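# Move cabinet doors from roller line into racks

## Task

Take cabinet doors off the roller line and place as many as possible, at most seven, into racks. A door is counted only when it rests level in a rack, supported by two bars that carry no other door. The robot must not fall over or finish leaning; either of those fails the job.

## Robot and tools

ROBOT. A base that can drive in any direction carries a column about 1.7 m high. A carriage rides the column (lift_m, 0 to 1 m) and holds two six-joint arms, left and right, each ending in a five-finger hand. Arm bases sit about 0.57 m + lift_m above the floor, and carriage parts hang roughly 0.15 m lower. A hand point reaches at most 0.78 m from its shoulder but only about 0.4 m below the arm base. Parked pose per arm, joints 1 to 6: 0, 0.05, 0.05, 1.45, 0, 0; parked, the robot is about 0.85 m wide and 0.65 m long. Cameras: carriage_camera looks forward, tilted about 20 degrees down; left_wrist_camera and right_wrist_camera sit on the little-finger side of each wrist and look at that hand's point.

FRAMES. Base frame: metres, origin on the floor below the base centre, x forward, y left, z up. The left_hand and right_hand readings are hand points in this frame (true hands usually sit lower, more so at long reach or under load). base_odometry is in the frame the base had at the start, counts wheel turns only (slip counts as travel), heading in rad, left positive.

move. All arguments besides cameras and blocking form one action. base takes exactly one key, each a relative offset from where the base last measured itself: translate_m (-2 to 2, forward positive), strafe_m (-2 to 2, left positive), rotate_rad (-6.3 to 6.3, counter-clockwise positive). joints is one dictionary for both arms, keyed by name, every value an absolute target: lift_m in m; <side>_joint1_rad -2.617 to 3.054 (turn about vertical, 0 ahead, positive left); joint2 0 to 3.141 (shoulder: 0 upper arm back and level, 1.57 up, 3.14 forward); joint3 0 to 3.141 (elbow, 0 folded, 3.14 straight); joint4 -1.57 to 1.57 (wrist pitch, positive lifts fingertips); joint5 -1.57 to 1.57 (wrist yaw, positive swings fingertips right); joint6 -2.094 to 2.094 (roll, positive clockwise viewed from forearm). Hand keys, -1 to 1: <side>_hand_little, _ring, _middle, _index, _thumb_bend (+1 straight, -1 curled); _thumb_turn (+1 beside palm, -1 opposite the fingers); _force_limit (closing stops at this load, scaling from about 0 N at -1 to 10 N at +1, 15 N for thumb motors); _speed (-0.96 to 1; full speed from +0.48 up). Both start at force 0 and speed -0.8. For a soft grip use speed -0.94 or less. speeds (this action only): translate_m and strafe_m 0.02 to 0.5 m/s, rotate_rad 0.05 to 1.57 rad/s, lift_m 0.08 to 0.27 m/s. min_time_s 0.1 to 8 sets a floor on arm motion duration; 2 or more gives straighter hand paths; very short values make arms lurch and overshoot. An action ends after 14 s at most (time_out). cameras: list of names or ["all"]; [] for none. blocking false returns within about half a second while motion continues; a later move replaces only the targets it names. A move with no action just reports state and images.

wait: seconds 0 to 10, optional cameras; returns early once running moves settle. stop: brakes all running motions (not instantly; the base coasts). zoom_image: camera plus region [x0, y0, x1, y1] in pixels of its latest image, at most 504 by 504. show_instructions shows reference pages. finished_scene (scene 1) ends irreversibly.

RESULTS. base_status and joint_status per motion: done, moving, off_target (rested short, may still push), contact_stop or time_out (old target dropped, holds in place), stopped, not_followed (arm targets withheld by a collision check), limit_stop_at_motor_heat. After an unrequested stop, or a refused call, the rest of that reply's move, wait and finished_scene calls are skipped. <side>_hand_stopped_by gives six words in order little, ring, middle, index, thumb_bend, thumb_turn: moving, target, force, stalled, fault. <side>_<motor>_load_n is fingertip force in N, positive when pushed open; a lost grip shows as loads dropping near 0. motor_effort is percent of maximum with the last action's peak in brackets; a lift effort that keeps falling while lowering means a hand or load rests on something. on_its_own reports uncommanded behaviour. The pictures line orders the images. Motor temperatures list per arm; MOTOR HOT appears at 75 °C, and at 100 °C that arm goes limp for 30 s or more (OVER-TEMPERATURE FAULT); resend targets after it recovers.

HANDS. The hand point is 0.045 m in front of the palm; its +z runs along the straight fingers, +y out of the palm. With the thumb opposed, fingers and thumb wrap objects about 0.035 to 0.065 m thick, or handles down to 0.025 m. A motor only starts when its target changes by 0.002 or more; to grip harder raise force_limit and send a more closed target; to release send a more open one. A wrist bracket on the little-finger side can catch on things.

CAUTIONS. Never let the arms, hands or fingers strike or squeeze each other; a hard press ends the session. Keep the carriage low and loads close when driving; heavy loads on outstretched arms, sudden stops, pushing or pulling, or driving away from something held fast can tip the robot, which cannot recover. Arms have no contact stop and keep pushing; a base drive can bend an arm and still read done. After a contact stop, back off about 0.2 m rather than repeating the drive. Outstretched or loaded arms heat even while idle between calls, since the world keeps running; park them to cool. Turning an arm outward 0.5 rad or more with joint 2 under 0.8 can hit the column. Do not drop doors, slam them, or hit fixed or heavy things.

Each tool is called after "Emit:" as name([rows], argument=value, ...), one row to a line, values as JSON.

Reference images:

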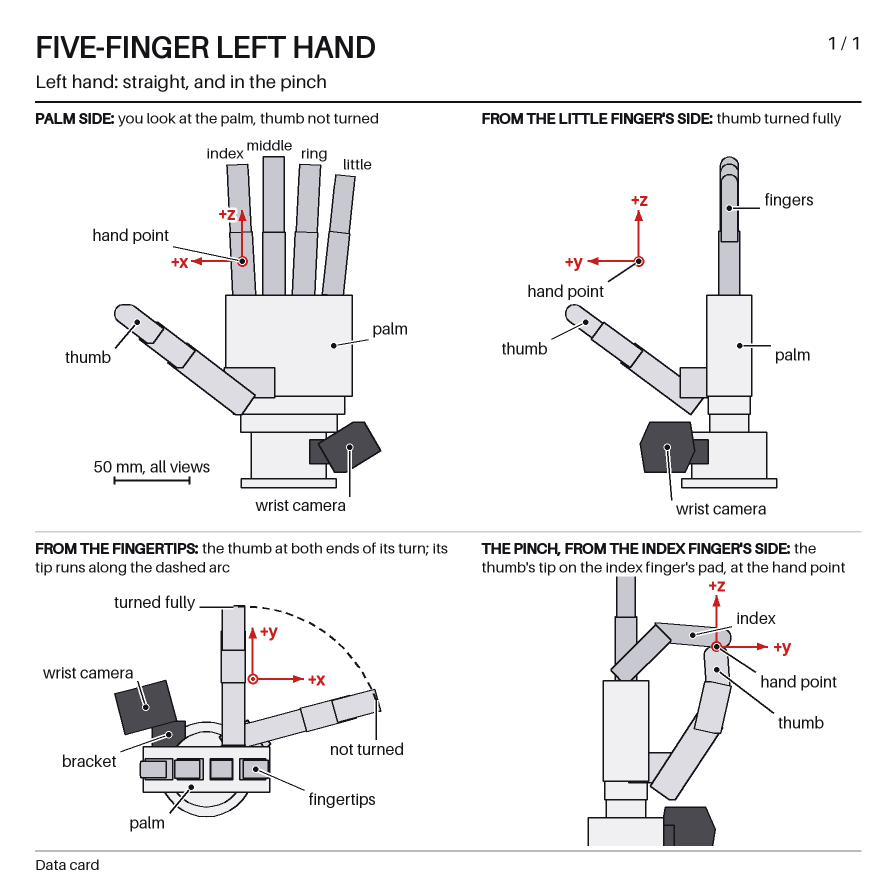

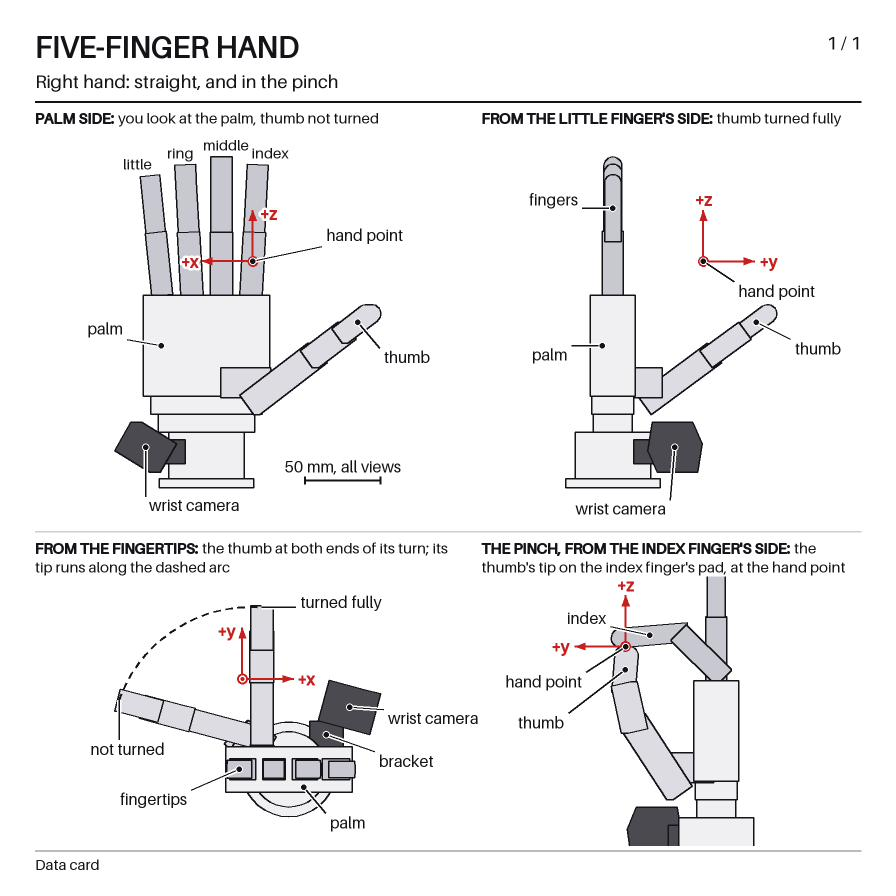

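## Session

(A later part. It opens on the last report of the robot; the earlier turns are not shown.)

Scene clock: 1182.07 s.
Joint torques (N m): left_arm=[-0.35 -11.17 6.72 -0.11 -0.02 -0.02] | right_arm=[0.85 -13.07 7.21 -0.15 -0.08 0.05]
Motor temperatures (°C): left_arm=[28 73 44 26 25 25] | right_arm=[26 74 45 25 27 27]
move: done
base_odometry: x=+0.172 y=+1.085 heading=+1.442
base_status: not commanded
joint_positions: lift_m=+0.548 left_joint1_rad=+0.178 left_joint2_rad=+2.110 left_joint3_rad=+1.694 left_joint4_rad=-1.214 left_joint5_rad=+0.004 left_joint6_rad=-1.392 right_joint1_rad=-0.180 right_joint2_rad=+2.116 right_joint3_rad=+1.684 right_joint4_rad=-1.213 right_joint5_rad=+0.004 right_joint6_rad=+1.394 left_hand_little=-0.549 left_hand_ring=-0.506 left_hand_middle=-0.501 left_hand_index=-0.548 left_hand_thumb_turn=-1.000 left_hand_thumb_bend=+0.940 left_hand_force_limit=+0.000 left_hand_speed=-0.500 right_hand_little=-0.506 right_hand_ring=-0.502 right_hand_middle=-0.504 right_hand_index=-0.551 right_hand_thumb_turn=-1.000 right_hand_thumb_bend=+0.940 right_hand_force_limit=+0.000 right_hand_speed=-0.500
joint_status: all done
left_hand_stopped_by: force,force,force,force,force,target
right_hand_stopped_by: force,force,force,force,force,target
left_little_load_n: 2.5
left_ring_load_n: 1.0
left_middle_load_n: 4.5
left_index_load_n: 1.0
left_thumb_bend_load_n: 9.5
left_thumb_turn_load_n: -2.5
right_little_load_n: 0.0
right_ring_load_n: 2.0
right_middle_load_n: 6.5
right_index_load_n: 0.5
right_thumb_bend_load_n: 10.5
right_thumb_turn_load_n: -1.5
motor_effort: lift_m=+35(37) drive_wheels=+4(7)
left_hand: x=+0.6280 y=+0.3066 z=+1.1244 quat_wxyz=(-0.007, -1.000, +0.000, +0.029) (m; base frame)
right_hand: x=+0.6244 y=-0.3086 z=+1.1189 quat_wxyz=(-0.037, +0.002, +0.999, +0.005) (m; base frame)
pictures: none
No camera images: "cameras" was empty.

Emit:
move(joints={"lift_m": 0.542, "left_hand_index": 1, "left_hand_middle": 1, "left_hand_ring": 1, "left_hand_little": 1, "right_hand_index": 1, "right_hand_middle": 1, "right_hand_ring": 1, "right_hand_little": 1, "left_hand_thumb_bend": 1, "right_hand_thumb_bend": 1}, speeds={"lift_m": 0.08}, cameras=[])

Emit:
move(joints={"lift_m": 0.562}, speeds={"lift_m": 0.08}, cameras=["carriage_camera"])

Emit:
move(joints={"left_joint1_rad": 0.5, "left_joint5_rad": 0, "left_joint6_rad": -1.07, "right_joint1_rad": -0.5, "right_joint5_rad": 0, "right_joint6_rad": 1.07}, min_time_s=1.0, cameras=[])

Emit:
move(base={"translate_m": -0.965}, joints={"left_joint2_rad": 1.3, "left_joint3_rad": 0.9, "left_joint4_rad": -1.17, "right_joint2_rad": 1.3, "right_joint3_rad": 0.9, "right_joint4_rad": -1.17}, cameras=["carriage_camera"])

Emit:
move(base={"rotate_rad": -1.571}, joints={"lift_m": 0.155}, cameras=[])

Emit:
move(base={"translate_m": 1.1}, joints={"left_joint2_rad": 2.1, "left_joint3_rad": 1.7, "left_joint4_rad": -1.17, "right_joint2_rad": 2.09, "right_joint3_rad": 1.7, "right_joint4_rad": -1.17}, cameras=["carriage_camera"])

Emit:
zoom_image(camera="carriage_camera", region=[300, 180, 600, 380])

Scene clock: 1200.27 s.
Joint torques (N m): left_arm=[-0.4 -10.35 6.17 0.01 -0.04 0.03] | right_arm=[0.83 -12.08 6.69 -0.01 -0.01 0.06]
Motor temperatures (°C): left_arm=[28 73 43 26 25 25] | right_arm=[26 71 45 25 27 27]
move: done
base_odometry: x=+0.172 y=+1.085 heading=+1.442
base_status: not commanded
joint_positions: lift_m=+0.542 left_joint1_rad=+0.178 left_joint2_rad=+2.101 left_joint3_rad=+1.700 left_joint4_rad=-1.225 left_joint5_rad=+0.008 left_joint6_rad=-1.394 right_joint1_rad=-0.180 right_joint2_rad=+2.106 right_joint3_rad=+1.690 right_joint4_rad=-1.231 right_joint5_rad=-0.001 right_joint6_rad=+1.394 left_hand_little=+1.000 left_hand_ring=+1.000 left_hand_middle=+1.000 left_hand_index=+1.000 left_hand_thumb_turn=-1.000 left_hand_thumb_bend=+1.000 left_hand_force_limit=+0.000 left_hand_speed=-0.500 right_hand_little=+1.000 right_hand_ring=+1.000 right_hand_middle=+1.000 right_hand_index=+1.000 right_hand_thumb_turn=-1.000 right_hand_thumb_bend=+1.000 right_hand_force_limit=+0.000 right_hand_speed=-0.500
joint_status: all done
left_hand_stopped_by: target,target,target,target,target,target
right_hand_stopped_by: target,target,target,target,target,target
left_little_load_n: 0.0
left_ring_load_n: 0.0
left_middle_load_n: 0.0
left_index_load_n: 0.0
left_thumb_bend_load_n: 0.5
left_thumb_turn_load_n: 0.0
right_little_load_n: 0.0
right_ring_load_n: 0.0
right_middle_load_n: 0.0
right_index_load_n: 0.0
right_thumb_bend_load_n: 0.0
right_thumb_turn_load_n: 0.0
motor_effort: lift_m=+35(35) drive_wheels=-5(6)
left_hand: x=+0.6282 y=+0.3061 z=+1.1236 quat_wxyz=(-0.009, -1.000, -0.001, +0.026) (m; base frame)
right_hand: x=+0.6225 y=-0.3073 z=+1.1184 quat_wxyz=(-0.038, +0.002, +0.999, +0.007) (m; base frame)
pictures: none
No camera images: "cameras" was empty.

Scene clock: 1200.87 s.
Joint torques (N m): left_arm=[-0.49 -10.36 6.15 0.06 -0.04 0.03] | right_arm=[0.85 -12.05 6.67 0.01 -0.02 0.05]
Motor temperatures (°C): left_arm=[28 72 43 26 25 25] | right_arm=[26 71 45 25 27 27]
move: done
base_odometry: x=+0.172 y=+1.085 heading=+1.442
base_status: not commanded
joint_positions: lift_m=+0.562 left_joint1_rad=+0.178 left_joint2_rad=+2.101 left_joint3_rad=+1.700 left_joint4_rad=-1.228 left_joint5_rad=+0.008 left_joint6_rad=-1.394 right_joint1_rad=-0.180 right_joint2_rad=+2.106 right_joint3_rad=+1.690 right_joint4_rad=-1.236 right_joint5_rad=-0.001 right_joint6_rad=+1.394 left_hand_little=+1.000 left_hand_ring=+1.000 left_hand_middle=+1.000 left_hand_index=+1.000 left_hand_thumb_turn=-1.000 left_hand_thumb_bend=+1.000 left_hand_force_limit=+0.000 left_hand_speed=-0.500 right_hand_little=+1.000 right_hand_ring=+1.000 right_hand_middle=+1.000 right_hand_index=+1.000 right_hand_thumb_turn=-1.000 right_hand_thumb_bend=+1.000 right_hand_force_limit=+0.000 right_hand_speed=-0.500
joint_status: all done
left_hand_stopped_by: target,target,target,target,target,target
right_hand_stopped_by: target,target,target,target,target,target
left_little_load_n: 0.0
left_ring_load_n: 0.0
left_middle_load_n: 0.0
left_index_load_n: 0.0
left_thumb_bend_load_n: 0.0
left_thumb_turn_load_n: 0.0
right_little_load_n: 0.0
right_ring_load_n: 0.0
right_middle_load_n: 0.0
right_index_load_n: 0.0
right_thumb_bend_load_n: 0.0
right_thumb_turn_load_n: 0.0
motor_effort: lift_m=+34(46) drive_wheels=+4(6)
left_hand: x=+0.6273 y=+0.3060 z=+1.1435 quat_wxyz=(-0.009, -1.000, -0.001, +0.028) (m; base frame)
right_hand: x=+0.6214 y=-0.3071 z=+1.1383 quat_wxyz=(-0.040, +0.002, +0.999, +0.008) (m; base frame)
pictures: carriage_camera
camera_calibration:
carriage_camera: T_world_to_cam=[[0.023089, -0.999299, 0.0294547, -0.0483967], [-0.334028, -0.0354805, -0.941895, 1.48801], [0.94228, 0.0119088, -0.334613, 0.380831], [0, 0, 0, 1]] pos_world=[0.139305, -0.000102592, 1.53041]

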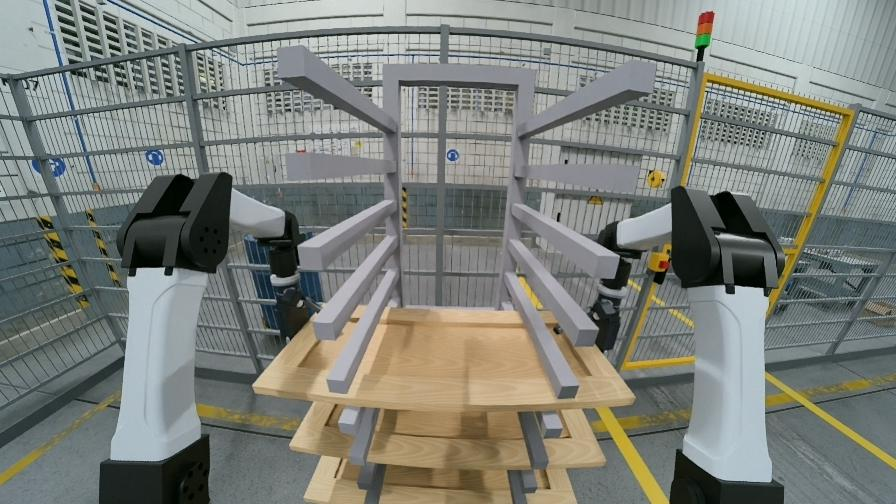

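Scene clock: 1202.27 s.
Joint torques (N m): left_arm=[0.64 -10.32 6.23 0.03 -0.06 0.16] | right_arm=[-0.42 -12.04 6.67 0.02 -0.02 -0.09]
Motor temperatures (°C): left_arm=[28 72 43 26 25 25] | right_arm=[26 71 45 25 27 27]
move: done
base_odometry: x=+0.172 y=+1.085 heading=+1.442
base_status: not commanded
joint_positions: lift_m=+0.562 left_joint1_rad=+0.495 left_joint2_rad=+2.101 left_joint3_rad=+1.700 left_joint4_rad=-1.228 left_joint5_rad=+0.008 left_joint6_rad=-1.078 right_joint1_rad=-0.496 right_joint2_rad=+2.106 right_joint3_rad=+1.690 right_joint4_rad=-1.236 right_joint5_rad=-0.001 right_joint6_rad=+1.081 left_hand_little=+1.000 left_hand_ring=+1.000 left_hand_middle=+1.000 left_hand_index=+1.000 left_hand_thumb_turn=-1.000 left_hand_thumb_bend=+1.000 left_hand_force_limit=+0.000 left_hand_speed=-0.500 right_hand_little=+1.000 right_hand_ring=+1.000 right_hand_middle=+1.000 right_hand_index=+1.000 right_hand_thumb_turn=-1.000 right_hand_thumb_bend=+1.000 right_hand_force_limit=+0.000 right_hand_speed=-0.500
joint_status: all done
left_hand_stopped_by: target,target,target,target,target,target
right_hand_stopped_by: target,target,target,target,target,target
left_little_load_n: 0.0
left_ring_load_n: 0.5
left_middle_load_n: 0.0
left_index_load_n: 0.0
left_thumb_bend_load_n: 0.0
left_thumb_turn_load_n: 0.0
right_little_load_n: 0.0
right_ring_load_n: 0.0
right_middle_load_n: 0.0
right_index_load_n: 0.0
right_thumb_bend_load_n: 0.0
right_thumb_turn_load_n: 0.0
motor_effort: lift_m=+35(36) drive_wheels=+4(4)
left_hand: x=+0.5875 y=+0.4213 z=+1.1447 quat_wxyz=(-0.017, -1.000, -0.001, +0.024) (m; base frame)
right_hand: x=+0.5820 y=-0.4201 z=+1.1400 quat_wxyz=(-0.036, +0.003, +0.999, +0.020) (m; base frame)
pictures: none
No camera images: "cameras" was empty.

Scene clock: 1206.50 s.
Joint torques (N m): left_arm=[0.54 -4.46 5.14 0.36 -0.03 0.15] | right_arm=[-0.46 -4.66 4.96 0.27 -0.02 -0.1]
Motor temperatures (°C): left_arm=[28 71 42 26 25 25] | right_arm=[26 69 44 25 27 27]
move: done
base_odometry: x=+0.048 y=+0.128 heading=+1.442
base_status: done
joint_positions: lift_m=+0.562 left_joint1_rad=+0.495 left_joint2_rad=+1.313 left_joint3_rad=+0.912 left_joint4_rad=-1.183 left_joint5_rad=+0.007 left_joint6_rad=-1.076 right_joint1_rad=-0.496 right_joint2_rad=+1.314 right_joint3_rad=+0.910 right_joint4_rad=-1.176 right_joint5_rad=-0.001 right_joint6_rad=+1.079 left_hand_little=+1.000 left_hand_ring=+1.000 left_hand_middle=+1.000 left_hand_index=+1.000 left_hand_thumb_turn=-1.000 left_hand_thumb_bend=+1.000 left_hand_force_limit=+0.000 left_hand_speed=-0.500 right_hand_little=+1.000 right_hand_ring=+1.000 right_hand_middle=+1.000 right_hand_index=+1.000 right_hand_thumb_turn=-1.000 right_hand_thumb_bend=+1.000 right_hand_force_limit=+0.000 right_hand_speed=-0.500
joint_status: all done
left_hand_stopped_by: target,target,target,target,target,target
right_hand_stopped_by: target,target,target,target,target,target
left_little_load_n: 0.0
left_ring_load_n: 0.0
left_middle_load_n: 0.0
left_index_load_n: 0.0
left_thumb_bend_load_n: 0.0
left_thumb_turn_load_n: 0.0
right_little_load_n: 0.0
right_ring_load_n: 0.0
right_middle_load_n: 0.0
right_index_load_n: 0.0
right_thumb_bend_load_n: 0.0
right_thumb_turn_load_n: 0.0
motor_effort: lift_m=+36(36) drive_wheels=-2(18)
left_hand: x=+0.4214 y=+0.3317 z=+1.1718 quat_wxyz=(-0.006, -1.000, +0.000, +0.004) (m; base frame)
right_hand: x=+0.4218 y=-0.3335 z=+1.1705 quat_wxyz=(-0.004, +0.002, +1.000, +0.003) (m; base frame)
pictures: carriage_camera
camera_calibration:
carriage_camera: T_world_to_cam=[[0.023089, -0.999299, 0.0294547, -0.0483938], [-0.334028, -0.0354805, -0.941895, 1.48792], [0.94228, 0.0119088, -0.334613, 0.380798], [0, 0, 0, 1]] pos_world=[0.139305, -0.000102592, 1.53031]

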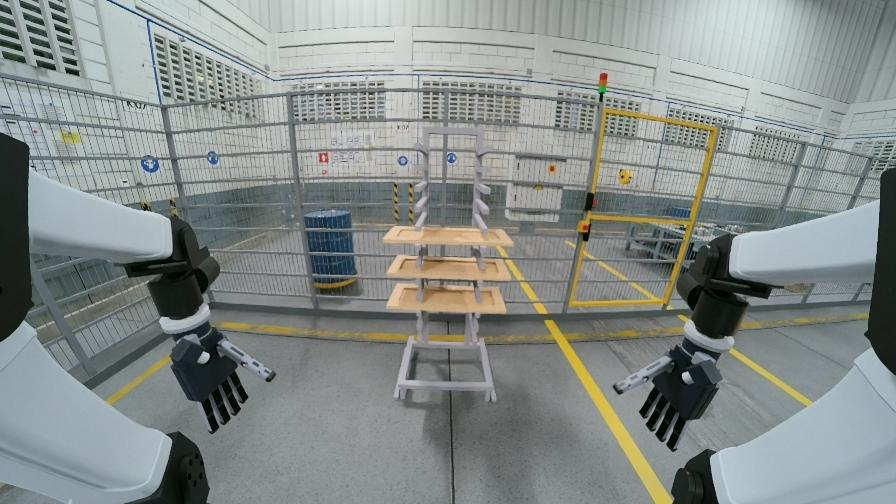

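Scene clock: 1209.60 s.
Joint torques (N m): left_arm=[0.47 -4.22 5.6 0.32 -0.04 0.16] | right_arm=[-0.21 -4.53 5.45 0.2 -0.02 -0.1]
Motor temperatures (°C): left_arm=[28 69 42 26 25 25] | right_arm=[26 68 44 25 27 27]
move: done
base_odometry: x=+0.048 y=+0.128 heading=-0.129
base_status: done
joint_positions: lift_m=+0.155 left_joint1_rad=+0.496 left_joint2_rad=+1.309 left_joint3_rad=+0.907 left_joint4_rad=-1.175 left_joint5_rad=+0.007 left_joint6_rad=-1.076 right_joint1_rad=-0.497 right_joint2_rad=+1.312 right_joint3_rad=+0.905 right_joint4_rad=-1.168 right_joint5_rad=+0.000 right_joint6_rad=+1.079 left_hand_little=+1.000 left_hand_ring=+1.000 left_hand_middle=+1.000 left_hand_index=+1.000 left_hand_thumb_turn=-1.000 left_hand_thumb_bend=+1.000 left_hand_force_limit=+0.000 left_hand_speed=-0.500 right_hand_little=+1.000 right_hand_ring=+1.000 right_hand_middle=+1.000 right_hand_index=+1.000 right_hand_thumb_turn=-1.000 right_hand_thumb_bend=+1.000 right_hand_force_limit=+0.000 right_hand_speed=-0.500
joint_status: all done
left_hand_stopped_by: target,target,target,target,target,target
right_hand_stopped_by: target,target,target,target,target,target
left_little_load_n: 0.0
left_ring_load_n: 0.0
left_middle_load_n: 0.0
left_index_load_n: 0.0
left_thumb_bend_load_n: 0.0
left_thumb_turn_load_n: 0.0
right_little_load_n: 0.0
right_ring_load_n: 0.0
right_middle_load_n: 0.0
right_index_load_n: 0.0
right_thumb_bend_load_n: 0.0
right_thumb_turn_load_n: 0.0
motor_effort: lift_m=+36(38) drive_wheels=+3(15)
left_hand: x=+0.4220 y=+0.3323 z=+0.7642 quat_wxyz=(-0.004, -1.000, -0.001, +0.001) (m; base frame)
right_hand: x=+0.4223 y=-0.3342 z=+0.7625 quat_wxyz=(-0.002, +0.002, +1.000, +0.001) (m; base frame)
pictures: none
No camera images: "cameras" was empty.

Scene clock: 1214.20 s.
Joint torques (N m): left_arm=[0.65 -8.18 8.36 0.32 -0.05 0.19] | right_arm=[-0.27 -9.52 8.53 0.19 -0.01 -0.09]
Motor temperatures (°C): left_arm=[28 69 42 26 25 25] | right_arm=[26 67 44 25 27 27]
move: done
base_odometry: x=+1.139 y=-0.015 heading=-0.130
base_status: done
joint_positions: lift_m=+0.155 left_joint1_rad=+0.496 left_joint2_rad=+2.077 left_joint3_rad=+1.679 left_joint4_rad=-1.172 left_joint5_rad=+0.007 left_joint6_rad=-1.076 right_joint1_rad=-0.497 right_joint2_rad=+2.079 right_joint3_rad=+1.671 right_joint4_rad=-1.168 right_joint5_rad=+0.000 right_joint6_rad=+1.079 left_hand_little=+1.000 left_hand_ring=+1.000 left_hand_middle=+1.000 left_hand_index=+1.000 left_hand_thumb_turn=-1.000 left_hand_thumb_bend=+1.000 left_hand_force_limit=+0.000 left_hand_speed=-0.500 right_hand_little=+1.000 right_hand_ring=+1.000 right_hand_middle=+1.000 right_hand_index=+1.000 right_hand_thumb_turn=-1.000 right_hand_thumb_bend=+1.000 right_hand_force_limit=+0.000 right_hand_speed=-0.500
joint_status: all done
left_hand_stopped_by: target,target,target,target,target,target
right_hand_stopped_by: target,target,target,target,target,target
left_little_load_n: 0.0
left_ring_load_n: 0.0
left_middle_load_n: 0.0
left_index_load_n: 0.0
left_thumb_bend_load_n: 0.0
left_thumb_turn_load_n: 0.0
right_little_load_n: 0.0
right_ring_load_n: 0.0
right_middle_load_n: 0.0
right_index_load_n: 0.0
right_thumb_bend_load_n: 0.0
right_thumb_turn_load_n: 0.0
motor_effort: lift_m=+36(37) drive_wheels=-6(25)
left_hand: x=+0.5965 y=+0.4266 z=+0.7410 quat_wxyz=(-0.003, -1.000, -0.001, -0.002) (m; base frame)
right_hand: x=+0.5945 y=-0.4276 z=+0.7376 quat_wxyz=(-0.002, +0.002, +1.000, +0.001) (m; base frame)
pictures: carriage_camera
camera_calibration:
carriage_camera: T_world_to_cam=[[0.023089, -0.999299, 0.0294547, -0.0364057], [-0.334028, -0.0354805, -0.941895, 1.10457], [0.94228, 0.0119088, -0.334613, 0.24461], [0, 0, 0, 1]] pos_world=[0.139305, -0.000102592, 1.12331]

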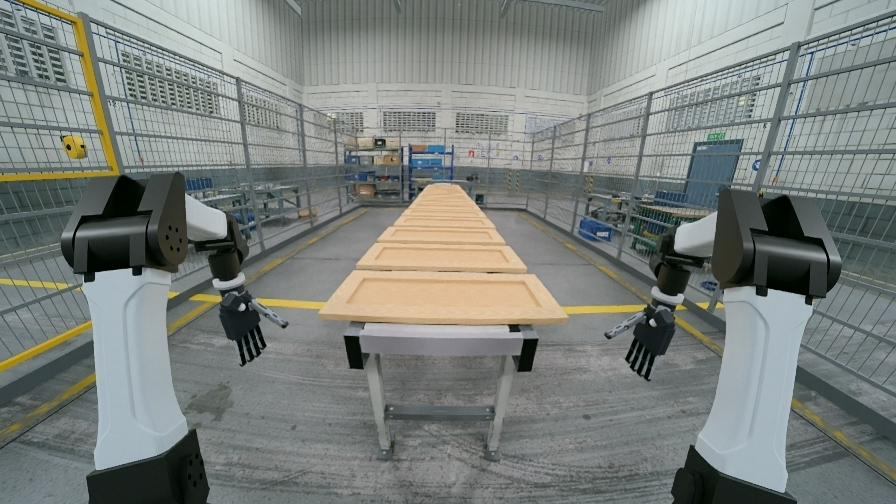

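Scaled by 1.680 from the camera's 896x504 image, which has a finer 1280x720 frame.

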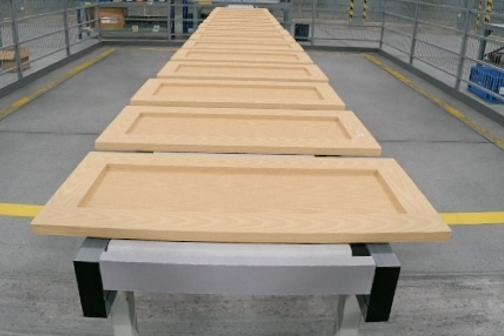

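Emit:
move(base={"rotate_rad": 0.016}, joints={"lift_m": 0.146}, cameras=[])

Emit:
move(base={"translate_m": 0.266}, speeds={"translate_m": 0.25}, cameras=["carriage_camera"])

Emit:
zoom_image(camera="carriage_camera", region=[240, 270, 640, 490])

Emit:
move(joints={"lift_m": 0.141, "left_joint1_rad": 0.17, "left_joint6_rad": -1.4, "right_joint1_rad": -0.172, "right_joint6_rad": 1.398}, min_time_s=2, cameras=["left_wrist_camera", "right_wrist_camera"])

Scene clock: 1229.73 s.
Joint torques (N m): left_arm=[0.2 -8.64 7.66 0.3 -0.07 0.16] | right_arm=[-0.31 -10.25 7.97 0.21 -0.01 -0.09]
Motor temperatures (°C): left_arm=[28 68 42 26 25 25] | right_arm=[26 67 43 25 27 27]
move: done
base_odometry: x=+1.139 y=-0.015 heading=-0.114
base_status: done
joint_positions: lift_m=+0.146 left_joint1_rad=+0.500 left_joint2_rad=+2.083 left_joint3_rad=+1.686 left_joint4_rad=-1.172 left_joint5_rad=+0.007 left_joint6_rad=-1.076 right_joint1_rad=-0.497 right_joint2_rad=+2.087 right_joint3_rad=+1.678 right_joint4_rad=-1.169 right_joint5_rad=+0.000 right_joint6_rad=+1.079 left_hand_little=+1.000 left_hand_ring=+1.000 left_hand_middle=+1.000 left_hand_index=+1.000 left_hand_thumb_turn=-1.000 left_hand_thumb_bend=+1.000 left_hand_force_limit=+0.000 left_hand_speed=-0.500 right_hand_little=+1.000 right_hand_ring=+1.000 right_hand_middle=+1.000 right_hand_index=+1.000 right_hand_thumb_turn=-1.000 right_hand_thumb_bend=+1.000 right_hand_force_limit=+0.000 right_hand_speed=-0.500
joint_status: all done
left_hand_stopped_by: target,target,target,target,target,target
right_hand_stopped_by: target,target,target,target,target,target
left_little_load_n: 0.0
left_ring_load_n: 0.0
left_middle_load_n: 0.0
left_index_load_n: 0.0
left_thumb_bend_load_n: 0.0
left_thumb_turn_load_n: 0.0
right_little_load_n: 0.0
right_ring_load_n: 0.0
right_middle_load_n: 0.0
right_index_load_n: 0.0
right_thumb_bend_load_n: 0.0
right_thumb_turn_load_n: 0.0
motor_effort: lift_m=+37(37) drive_wheels=-6(12)
left_hand: x=+0.5972 y=+0.4291 z=+0.7314 quat_wxyz=(-0.003, -1.000, -0.003, -0.003) (m; base frame)
right_hand: x=+0.5955 y=-0.4280 z=+0.7274 quat_wxyz=(-0.003, +0.002, +1.000, +0.002) (m; base frame)
pictures: none
No camera images: "cameras" was empty.

Scene clock: 1232.10 s.
Joint torques (N m): left_arm=[0.23 -8.7 7.76 0.3 -0.05 0.14] | right_arm=[-0.28 -10.24 7.95 0.2 -0.02 -0.1]
Motor temperatures (°C): left_arm=[28 68 42 26 25 25] | right_arm=[26 66 43 25 27 27]
move: done
base_odometry: x=+1.403 y=-0.045 heading=-0.114
base_status: done
joint_positions: lift_m=+0.146 left_joint1_rad=+0.500 left_joint2_rad=+2.083 left_joint3_rad=+1.686 left_joint4_rad=-1.172 left_joint5_rad=+0.007 left_joint6_rad=-1.076 right_joint1_rad=-0.497 right_joint2_rad=+2.087 right_joint3_rad=+1.678 right_joint4_rad=-1.170 right_joint5_rad=+0.000 right_joint6_rad=+1.079 left_hand_little=+1.000 left_hand_ring=+1.000 left_hand_middle=+1.000 left_hand_index=+1.000 left_hand_thumb_turn=-1.000 left_hand_thumb_bend=+1.000 left_hand_force_limit=+0.000 left_hand_speed=-0.500 right_hand_little=+1.000 right_hand_ring=+1.000 right_hand_middle=+1.000 right_hand_index=+1.000 right_hand_thumb_turn=-1.000 right_hand_thumb_bend=+1.000 right_hand_force_limit=+0.000 right_hand_speed=-0.500
joint_status: not commanded
left_hand_stopped_by: target,target,target,target,target,target
right_hand_stopped_by: target,target,target,target,target,target
left_little_load_n: 0.0
left_ring_load_n: 0.0
left_middle_load_n: 0.0
left_index_load_n: 0.0
left_thumb_bend_load_n: 0.0
left_thumb_turn_load_n: 0.0
right_little_load_n: 0.0
right_ring_load_n: 0.0
right_middle_load_n: 0.0
right_index_load_n: 0.0
right_thumb_bend_load_n: 0.0
right_thumb_turn_load_n: 0.0
motor_effort: lift_m=+37(38) drive_wheels=-6(20)
left_hand: x=+0.5972 y=+0.4291 z=+0.7314 quat_wxyz=(-0.003, -1.000, -0.003, -0.003) (m; base frame)
right_hand: x=+0.5952 y=-0.4280 z=+0.7274 quat_wxyz=(-0.003, +0.002, +1.000, +0.002) (m; base frame)
pictures: carriage_camera
camera_calibration:
carriage_camera: T_world_to_cam=[[0.023089, -0.999299, 0.0294547, -0.0361377], [-0.334028, -0.0354805, -0.941895, 1.096], [0.94228, 0.0119088, -0.334613, 0.241565], [0, 0, 0, 1]] pos_world=[0.139305, -0.000102592, 1.11421]

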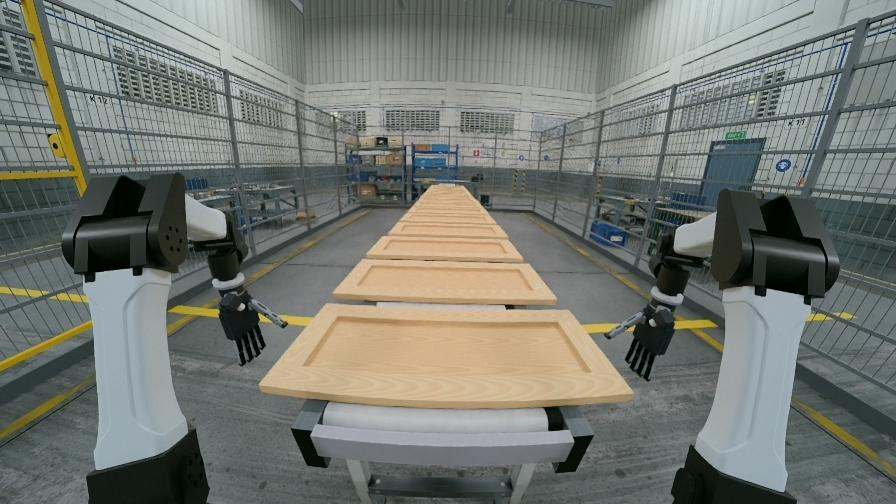

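Scaled by 1.260 from the camera's 896x504 image, which has a finer 1280x720 frame.

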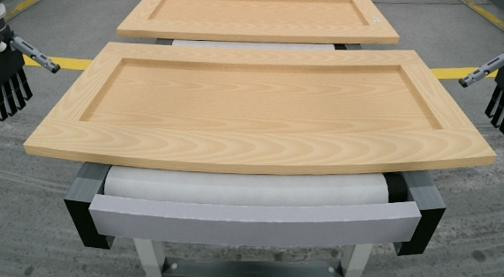

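Scene clock: 1234.40 s.
Joint torques (N m): left_arm=[-0.27 -8.98 7.49 0.31 -0.05 0.02] | right_arm=[0.59 -10.44 7.8 0.21 -0.03 0.11]
Motor temperatures (°C): left_arm=[28 67 42 26 25 25] | right_arm=[26 66 44 25 27 27]
move: done
base_odometry: x=+1.403 y=-0.045 heading=-0.114
base_status: not commanded
joint_positions: lift_m=+0.141 left_joint1_rad=+0.177 left_joint2_rad=+2.085 left_joint3_rad=+1.687 left_joint4_rad=-1.172 left_joint5_rad=+0.007 left_joint6_rad=-1.392 right_joint1_rad=-0.178 right_joint2_rad=+2.089 right_joint3_rad=+1.679 right_joint4_rad=-1.170 right_joint5_rad=+0.000 right_joint6_rad=+1.388 left_hand_little=+1.000 left_hand_ring=+1.000 left_hand_middle=+1.000 left_hand_index=+1.000 left_hand_thumb_turn=-1.000 left_hand_thumb_bend=+1.000 left_hand_force_limit=+0.000 left_hand_speed=-0.500 right_hand_little=+1.000 right_hand_ring=+1.000 right_hand_middle=+1.000 right_hand_index=+1.000 right_hand_thumb_turn=-1.000 right_hand_thumb_bend=+1.000 right_hand_force_limit=+0.000 right_hand_speed=-0.500
joint_status: all done
left_hand_stopped_by: target,target,target,target,target,target
right_hand_stopped_by: target,target,target,target,target,target
left_little_load_n: 0.0
left_ring_load_n: 0.0
left_middle_load_n: 0.0
left_index_load_n: 0.0
left_thumb_bend_load_n: 0.0
left_thumb_turn_load_n: 0.0
right_little_load_n: 0.0
right_ring_load_n: 0.0
right_middle_load_n: 0.0
right_index_load_n: 0.0
right_thumb_bend_load_n: 0.0
right_thumb_turn_load_n: 0.0
motor_effort: lift_m=+37(37) drive_wheels=+4(7)
left_hand: x=+0.6394 y=+0.3078 z=+0.7259 quat_wxyz=(-0.003, -1.000, +0.001, -0.001) (m; base frame)
right_hand: x=+0.6365 y=-0.3089 z=+0.7218 quat_wxyz=(-0.004, -0.002, +1.000, +0.001) (m; base frame)
pictures: left_wrist_camera, right_wrist_camera
camera_calibration:
left_wrist_camera: T_world_to_cam=[[0.239447, 0.969985, -0.0423527, -0.418661], [0.814238, -0.176857, 0.552935, -0.873284], [0.528849, -0.166884, -0.832147, 0.431317], [0, 0, 0, 1]] pos_world=[0.583207, 0.323628, 0.824058]
right_wrist_camera: T_world_to_cam=[[-0.24384, 0.969763, -0.0101334, 0.466688], [0.811925, 0.209845, 0.54474, -0.84549], [0.530395, 0.124602, -0.838544, 0.423576], [0, 0, 0, 1]] pos_world=[0.57561, -0.327933, 0.820489]

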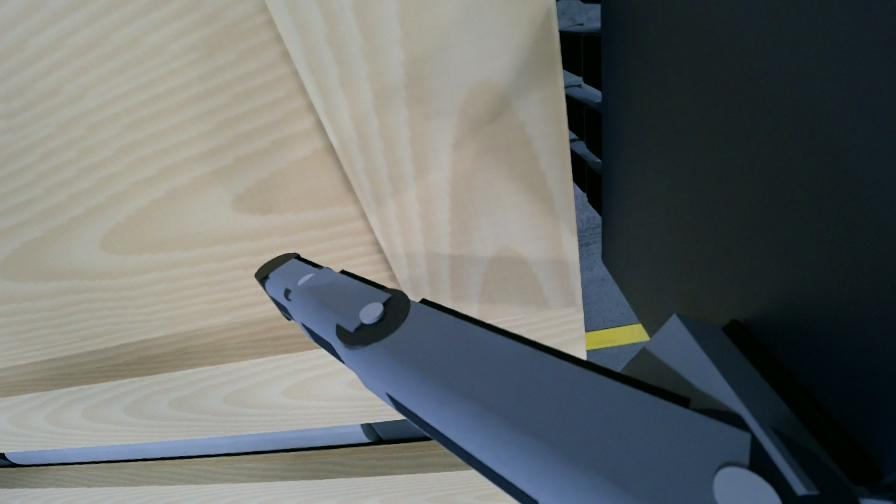

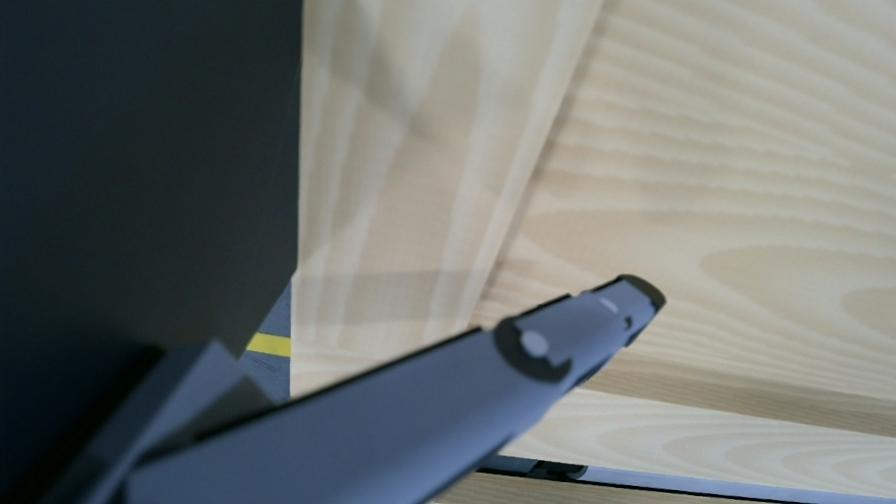

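Emit:
move(joints={"lift_m": 0.137, "left_joint1_rad": 0.16, "left_hand_index": -0.6, "left_hand_middle": -0.6, "left_hand_ring": -0.6, "left_hand_little": -0.6, "right_hand_index": -0.6, "right_hand_middle": -0.6, "right_hand_ring": -0.6, "right_hand_little": -0.6}, cameras=[])

Emit:
move(joints={"left_hand_index": -0.65, "left_hand_middle": -0.65, "left_hand_ring": -0.65, "left_hand_little": -0.65, "right_hand_index": -0.65, "right_hand_middle": -0.65, "right_hand_ring": -0.65, "right_hand_little": -0.65, "left_hand_thumb_bend": 0.3, "right_hand_thumb_bend": 0.3}, cameras=[])

Emit:
move(joints={"lift_m": 0.2}, speeds={"lift_m": 0.1}, cameras=["carriage_camera"])

Scene clock: 1257.43 s.
Joint torques (N m): left_arm=[-0.18 -9.63 7.41 0.3 0.18 0.06] | right_arm=[0.62 -11.6 7.25 0.04 -0.09 0.08]
Motor temperatures (°C): left_arm=[28 64 43 26 25 25] | right_arm=[26 65 46 25 27 27]
move: off_target
base_odometry: x=+1.403 y=-0.045 heading=-0.114
base_status: not commanded
joint_positions: lift_m=+0.137 left_joint1_rad=+0.166 left_joint2_rad=+2.092 left_joint3_rad=+1.688 left_joint4_rad=-1.172 left_joint5_rad=-0.010 left_joint6_rad=-1.396 right_joint1_rad=-0.178 right_joint2_rad=+2.100 right_joint3_rad=+1.685 right_joint4_rad=-1.150 right_joint5_rad=+0.006 right_joint6_rad=+1.391 left_hand_little=-0.421 left_hand_ring=-0.373 left_hand_middle=-0.330 left_hand_index=-0.558 left_hand_thumb_turn=-1.000 left_hand_thumb_bend=+1.000 left_hand_force_limit=+0.000 left_hand_speed=-0.500 right_hand_little=-0.555 right_hand_ring=-0.513 right_hand_middle=-0.512 right_hand_index=-0.591 right_hand_thumb_turn=-1.000 right_hand_thumb_bend=+1.000 right_hand_force_limit=+0.000 right_hand_speed=-0.500
joint_status: left_hand_little off_target (ended at -0.421, target -0.600); left_hand_ring off_target (ended at -0.373, target -0.600); left_hand_middle off_target (ended at -0.330, target -0.600); left_hand_index off_target (ended at -0.558, target -0.600); right_hand_little off_target (ended at -0.555, target -0.600); right_hand_ring off_target (ended at -0.513, target -0.600); right_hand_middle off_target (ended at -0.512, target -0.600); the others done
left_hand_stopped_by: force,force,force,force,target,target
right_hand_stopped_by: force,force,force,force,target,target
left_little_load_n: 0.0
left_ring_load_n: 0.0
left_middle_load_n: 0.0
left_index_load_n: 6.0
left_thumb_bend_load_n: 0.0
left_thumb_turn_load_n: -0.5
right_little_load_n: 3.5
right_ring_load_n: 0.5
right_middle_load_n: 2.0
right_index_load_n: 9.5
right_thumb_bend_load_n: 1.0
right_thumb_turn_load_n: -1.0
motor_effort: lift_m=+36(37) drive_wheels=+4(7)
left_hand: x=+0.6389 y=+0.3062 z=+0.7185 quat_wxyz=(+0.004, -1.000, +0.004, +0.003) (m; base frame)
right_hand: x=+0.6427 y=-0.3113 z=+0.7150 quat_wxyz=(+0.002, -0.001, +1.000, -0.003) (m; base frame)
pictures: none
No camera images: "cameras" was empty.

Scene clock: 1258.73 s.
Joint torques (N m): left_arm=[-0.21 -9.88 7.41 0.37 0.14 0.07] | right_arm=[0.66 -11.77 7.2 0.26 -0.07 0.06]
Motor temperatures (°C): left_arm=[28 64 43 26 25 25] | right_arm=[26 65 46 25 27 27]
move: off_target
base_odometry: x=+1.403 y=-0.045 heading=-0.114
base_status: not commanded
joint_positions: lift_m=+0.137 left_joint1_rad=+0.167 left_joint2_rad=+2.096 left_joint3_rad=+1.688 left_joint4_rad=-1.183 left_joint5_rad=-0.008 left_joint6_rad=-1.398 right_joint1_rad=-0.179 right_joint2_rad=+2.103 right_joint3_rad=+1.685 right_joint4_rad=-1.180 right_joint5_rad=+0.004 right_joint6_rad=+1.393 left_hand_little=-0.552 left_hand_ring=-0.531 left_hand_middle=-0.507 left_hand_index=-0.557 left_hand_thumb_turn=-1.000 left_hand_thumb_bend=+0.965 left_hand_force_limit=+0.000 left_hand_speed=-0.500 right_hand_little=-0.595 right_hand_ring=-0.552 right_hand_middle=-0.544 right_hand_index=-0.592 right_hand_thumb_turn=-1.000 right_hand_thumb_bend=+0.986 right_hand_force_limit=+0.000 right_hand_speed=-0.500
joint_status: left_hand_little off_target (ended at -0.552, target -0.650); left_hand_ring off_target (ended at -0.531, target -0.650); left_hand_middle off_target (ended at -0.507, target -0.650); left_hand_index off_target (ended at -0.557, target -0.650); left_hand_thumb_bend off_target (ended at +0.965, target +0.300); right_hand_little off_target (ended at -0.595, target -0.650); right_hand_ring off_target (ended at -0.552, target -0.650); right_hand_middle off_target (ended at -0.544, target -0.650); right_hand_index off_target (ended at -0.592, target -0.650); right_hand_thumb_bend off_target (ended at +0.986, target +0.300)
left_hand_stopped_by: force,force,force,force,force,target
right_hand_stopped_by: force,force,force,force,force,target
left_little_load_n: 0.5
left_ring_load_n: 8.0
left_middle_load_n: 5.0
left_index_load_n: 7.0
left_thumb_bend_load_n: 10.0
left_thumb_turn_load_n: -1.5
right_little_load_n: 2.0
right_ring_load_n: 4.5
right_middle_load_n: 10.5
right_index_load_n: 5.5
right_thumb_bend_load_n: 9.0
right_thumb_turn_load_n: -1.0
motor_effort: lift_m=+37(37) drive_wheels=+5(6)
left_hand: x=+0.6356 y=+0.3059 z=+0.7167 quat_wxyz=(+0.002, -1.000, +0.003, +0.011) (m; base frame)
right_hand: x=+0.6349 y=-0.3098 z=+0.7136 quat_wxyz=(-0.013, +0.001, +1.000, +0.000) (m; base frame)
pictures: none
No camera images: "cameras" was empty.

Scene clock: 1259.73 s.
Joint torques (N m): left_arm=[-0.23 -10.91 7.39 0.15 0.12 0.09] | right_arm=[0.69 -12.68 7.23 0.07 -0.06 0.06]
Motor temperatures (°C): left_arm=[28 64 43 26 25 25] | right_arm=[26 65 46 25 27 27]
move: done
base_odometry: x=+1.403 y=-0.045 heading=-0.114
base_status: not commanded
joint_positions: lift_m=+0.200 left_joint1_rad=+0.167 left_joint2_rad=+2.106 left_joint3_rad=+1.688 left_joint4_rad=-1.161 left_joint5_rad=-0.006 left_joint6_rad=-1.398 right_joint1_rad=-0.179 right_joint2_rad=+2.111 right_joint3_rad=+1.685 right_joint4_rad=-1.156 right_joint5_rad=+0.002 right_joint6_rad=+1.393 left_hand_little=-0.552 left_hand_ring=-0.531 left_hand_middle=-0.507 left_hand_index=-0.557 left_hand_thumb_turn=-1.000 left_hand_thumb_bend=+0.965 left_hand_force_limit=+0.000 left_hand_speed=-0.500 right_hand_little=-0.595 right_hand_ring=-0.552 right_hand_middle=-0.544 right_hand_index=-0.592 right_hand_thumb_turn=-1.000 right_hand_thumb_bend=+0.986 right_hand_force_limit=+0.000 right_hand_speed=-0.500
joint_status: all done
left_hand_stopped_by: force,force,force,force,force,target
right_hand_stopped_by: force,force,force,force,force,target
left_little_load_n: 0.0
left_ring_load_n: 7.5
left_middle_load_n: 5.0
left_index_load_n: 7.0
left_thumb_bend_load_n: 9.5
left_thumb_turn_load_n: -1.5
right_little_load_n: 0.5
right_ring_load_n: 3.5
right_middle_load_n: 10.5
right_index_load_n: 6.0
right_thumb_bend_load_n: 9.0
right_thumb_turn_load_n: -1.0
motor_effort: lift_m=+37(47) drive_wheels=+4(7)
left_hand: x=+0.6408 y=+0.3063 z=+0.7760 quat_wxyz=(+0.002, -1.000, +0.003, +0.004) (m; base frame)
right_hand: x=+0.6406 y=-0.3105 z=+0.7737 quat_wxyz=(-0.005, +0.001, +1.000, +0.000) (m; base frame)
pictures: carriage_camera
camera_calibration:
carriage_camera: T_world_to_cam=[[0.023089, -0.999299, 0.0294547, -0.0377282], [-0.334028, -0.0354805, -0.941895, 1.14686], [0.94228, 0.0119088, -0.334613, 0.259635], [0, 0, 0, 1]] pos_world=[0.139305, -0.000102592, 1.16821]

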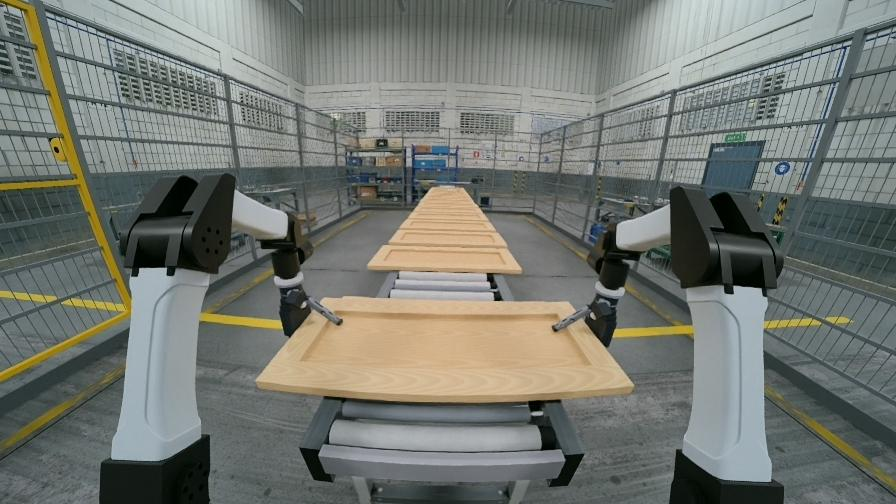

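Emit:
move(base={"rotate_rad": -0.016}, speeds={"rotate_rad": 0.3}, cameras=[])

Emit:
move(base={"translate_m": -1.307}, joints={"left_joint4_rad": -1.22, "right_joint4_rad": -1.22}, speeds={"translate_m": 0.35}, cameras=[])

Emit:
move(base={"rotate_rad": -1.571}, joints={"lift_m": 0.08}, speeds={"rotate_rad": 0.7, "lift_m": 0.1}, cameras=["carriage_camera"])

Emit:
zoom_image(camera="carriage_camera", region=[330, 60, 570, 320])

Scene clock: 1270.97 s.
Joint torques (N m): left_arm=[-0.02 -10.92 7.45 0.15 0.08 0.1] | right_arm=[0.9 -12.64 7.28 0.04 -0.04 0.05]
Motor temperatures (°C): left_arm=[28 66 44 26 25 25] | right_arm=[26 65 46 25 27 27]
move: done
base_odometry: x=+1.403 y=-0.045 heading=-0.129
base_status: done
joint_positions: lift_m=+0.200 left_joint1_rad=+0.165 left_joint2_rad=+2.106 left_joint3_rad=+1.688 left_joint4_rad=-1.158 left_joint5_rad=-0.003 left_joint6_rad=-1.401 right_joint1_rad=-0.181 right_joint2_rad=+2.111 right_joint3_rad=+1.685 right_joint4_rad=-1.153 right_joint5_rad=+0.000 right_joint6_rad=+1.394 left_hand_little=-0.552 left_hand_ring=-0.531 left_hand_middle=-0.507 left_hand_index=-0.557 left_hand_thumb_turn=-1.000 left_hand_thumb_bend=+0.965 left_hand_force_limit=+0.000 left_hand_speed=-0.500 right_hand_little=-0.595 right_hand_ring=-0.552 right_hand_middle=-0.544 right_hand_index=-0.592 right_hand_thumb_turn=-1.000 right_hand_thumb_bend=+0.986 right_hand_force_limit=+0.000 right_hand_speed=-0.500
joint_status: not commanded
left_hand_stopped_by: force,force,force,force,force,target
right_hand_stopped_by: force,force,force,force,force,target
left_little_load_n: 0.0
left_ring_load_n: 8.0
left_middle_load_n: 4.5
left_index_load_n: 6.5
left_thumb_bend_load_n: 9.5
left_thumb_turn_load_n: -1.5
right_little_load_n: 1.0
right_ring_load_n: 4.0
right_middle_load_n: 10.5
right_index_load_n: 6.0
right_thumb_bend_load_n: 9.0
right_thumb_turn_load_n: -1.5
motor_effort: lift_m=+37(37) drive_wheels=-7(9)
left_hand: x=+0.6418 y=+0.3049 z=+0.7763 quat_wxyz=(+0.001, -1.000, +0.003, +0.003) (m; base frame)
right_hand: x=+0.6415 y=-0.3110 z=+0.7739 quat_wxyz=(-0.004, +0.002, +1.000, +0.001) (m; base frame)
pictures: none
No camera images: "cameras" was empty.

Scene clock: 1276.40 s.
Joint torques (N m): left_arm=[-0.03 -10.88 7.34 -0.14 0.13 0.09] | right_arm=[0.88 -12.62 7.23 -0.2 -0.09 0.04]
Motor temperatures (°C): left_arm=[28 67 44 26 25 25] | right_arm=[26 66 46 25 27 27]
move: done
base_odometry: x=+0.107 y=+0.124 heading=-0.130
base_status: done
joint_positions: lift_m=+0.200 left_joint1_rad=+0.165 left_joint2_rad=+2.106 left_joint3_rad=+1.688 left_joint4_rad=-1.181 left_joint5_rad=-0.007 left_joint6_rad=-1.401 right_joint1_rad=-0.181 right_joint2_rad=+2.111 right_joint3_rad=+1.685 right_joint4_rad=-1.182 right_joint5_rad=+0.004 right_joint6_rad=+1.394 left_hand_little=-0.552 left_hand_ring=-0.531 left_hand_middle=-0.507 left_hand_index=-0.557 left_hand_thumb_turn=-1.000 left_hand_thumb_bend=+0.965 left_hand_force_limit=+0.000 left_hand_speed=-0.500 right_hand_little=-0.595 right_hand_ring=-0.552 right_hand_middle=-0.544 right_hand_index=-0.592 right_hand_thumb_turn=-1.000 right_hand_thumb_bend=+0.986 right_hand_force_limit=+0.000 right_hand_speed=-0.500
joint_status: all done
left_hand_stopped_by: force,force,force,force,force,target
right_hand_stopped_by: force,force,force,force,force,target
left_little_load_n: 0.0
left_ring_load_n: 7.0
left_middle_load_n: 4.5
left_index_load_n: 7.0
left_thumb_bend_load_n: 9.5
left_thumb_turn_load_n: -2.0
right_little_load_n: 1.5
right_ring_load_n: 4.0
right_middle_load_n: 11.0
right_index_load_n: 5.5
right_thumb_bend_load_n: 9.0
right_thumb_turn_load_n: -1.5
motor_effort: lift_m=+37(38) drive_wheels=-6(19)
left_hand: x=+0.6356 y=+0.3047 z=+0.7757 quat_wxyz=(+0.001, -1.000, +0.003, +0.014) (m; base frame)
right_hand: x=+0.6335 y=-0.3105 z=+0.7732 quat_wxyz=(-0.019, +0.002, +1.000, +0.001) (m; base frame)
pictures: none
No camera images: "cameras" was empty.

Scene clock: 1279.83 s.
Joint torques (N m): left_arm=[-0.4 -11.11 7.32 -0.13 0.1 0.11] | right_arm=[0.92 -12.86 7.19 -0.19 -0.08 0.04]
Motor temperatures (°C): left_arm=[28 67 44 26 25 25] | right_arm=[26 66 46 25 27 27]
move: done
base_odometry: x=+0.107 y=+0.124 heading=-1.700
base_status: done
joint_positions: lift_m=+0.080 left_joint1_rad=+0.168 left_joint2_rad=+2.109 left_joint3_rad=+1.688 left_joint4_rad=-1.185 left_joint5_rad=-0.006 left_joint6_rad=-1.401 right_joint1_rad=-0.181 right_joint2_rad=+2.114 right_joint3_rad=+1.685 right_joint4_rad=-1.183 right_joint5_rad=+0.002 right_joint6_rad=+1.394 left_hand_little=-0.552 left_hand_ring=-0.531 left_hand_middle=-0.507 left_hand_index=-0.557 left_hand_thumb_turn=-1.000 left_hand_thumb_bend=+0.965 left_hand_force_limit=+0.000 left_hand_speed=-0.500 right_hand_little=-0.595 right_hand_ring=-0.552 right_hand_middle=-0.544 right_hand_index=-0.592 right_hand_thumb_turn=-1.000 right_hand_thumb_bend=+0.986 right_hand_force_limit=+0.000 right_hand_speed=-0.500
joint_status: all done
left_hand_stopped_by: force,force,force,force,force,target
right_hand_stopped_by: force,force,force,force,force,target
left_little_load_n: 0.0
left_ring_load_n: 7.5
left_middle_load_n: 4.5
left_index_load_n: 6.0
left_thumb_bend_load_n: 9.5
left_thumb_turn_load_n: -2.0
right_little_load_n: 1.5
right_ring_load_n: 3.5
right_middle_load_n: 10.5
right_index_load_n: 5.0
right_thumb_bend_load_n: 8.5
right_thumb_turn_load_n: -1.0
motor_effort: lift_m=+40(41) drive_wheels=+3(15)
left_hand: x=+0.6343 y=+0.3058 z=+0.6544 quat_wxyz=(+0.000, -1.000, +0.001, +0.018) (m; base frame)
right_hand: x=+0.6332 y=-0.3102 z=+0.6520 quat_wxyz=(-0.020, +0.002, +1.000, +0.003) (m; base frame)
pictures: carriage_camera
camera_calibration:
carriage_camera: T_world_to_cam=[[0.023089, -0.999299, 0.0294547, -0.0341878], [-0.334028, -0.0354805, -0.941895, 1.03364], [0.94228, 0.0119088, -0.334613, 0.219414], [0, 0, 0, 1]] pos_world=[0.139305, -0.000102592, 1.04801]

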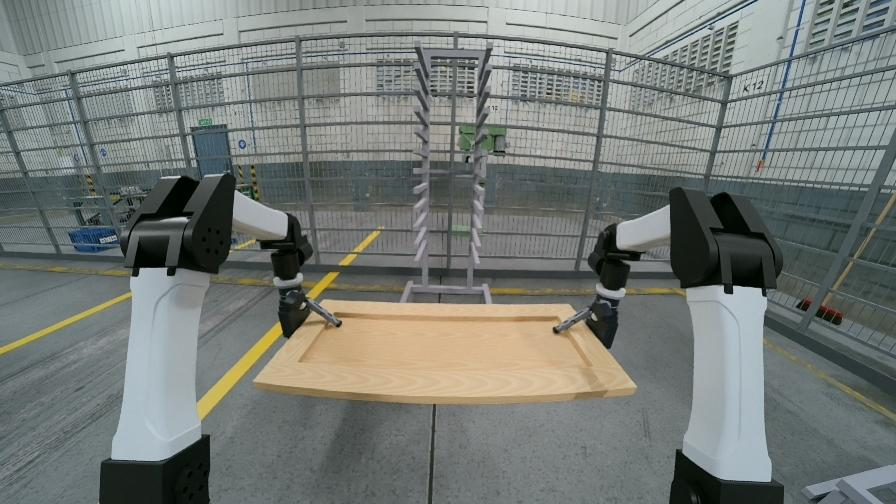

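Scaled by 1.938 from the camera's 896x504 image, which has a finer 1280x720 frame.

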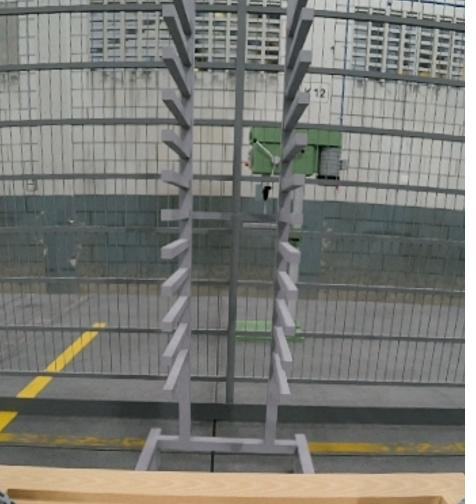

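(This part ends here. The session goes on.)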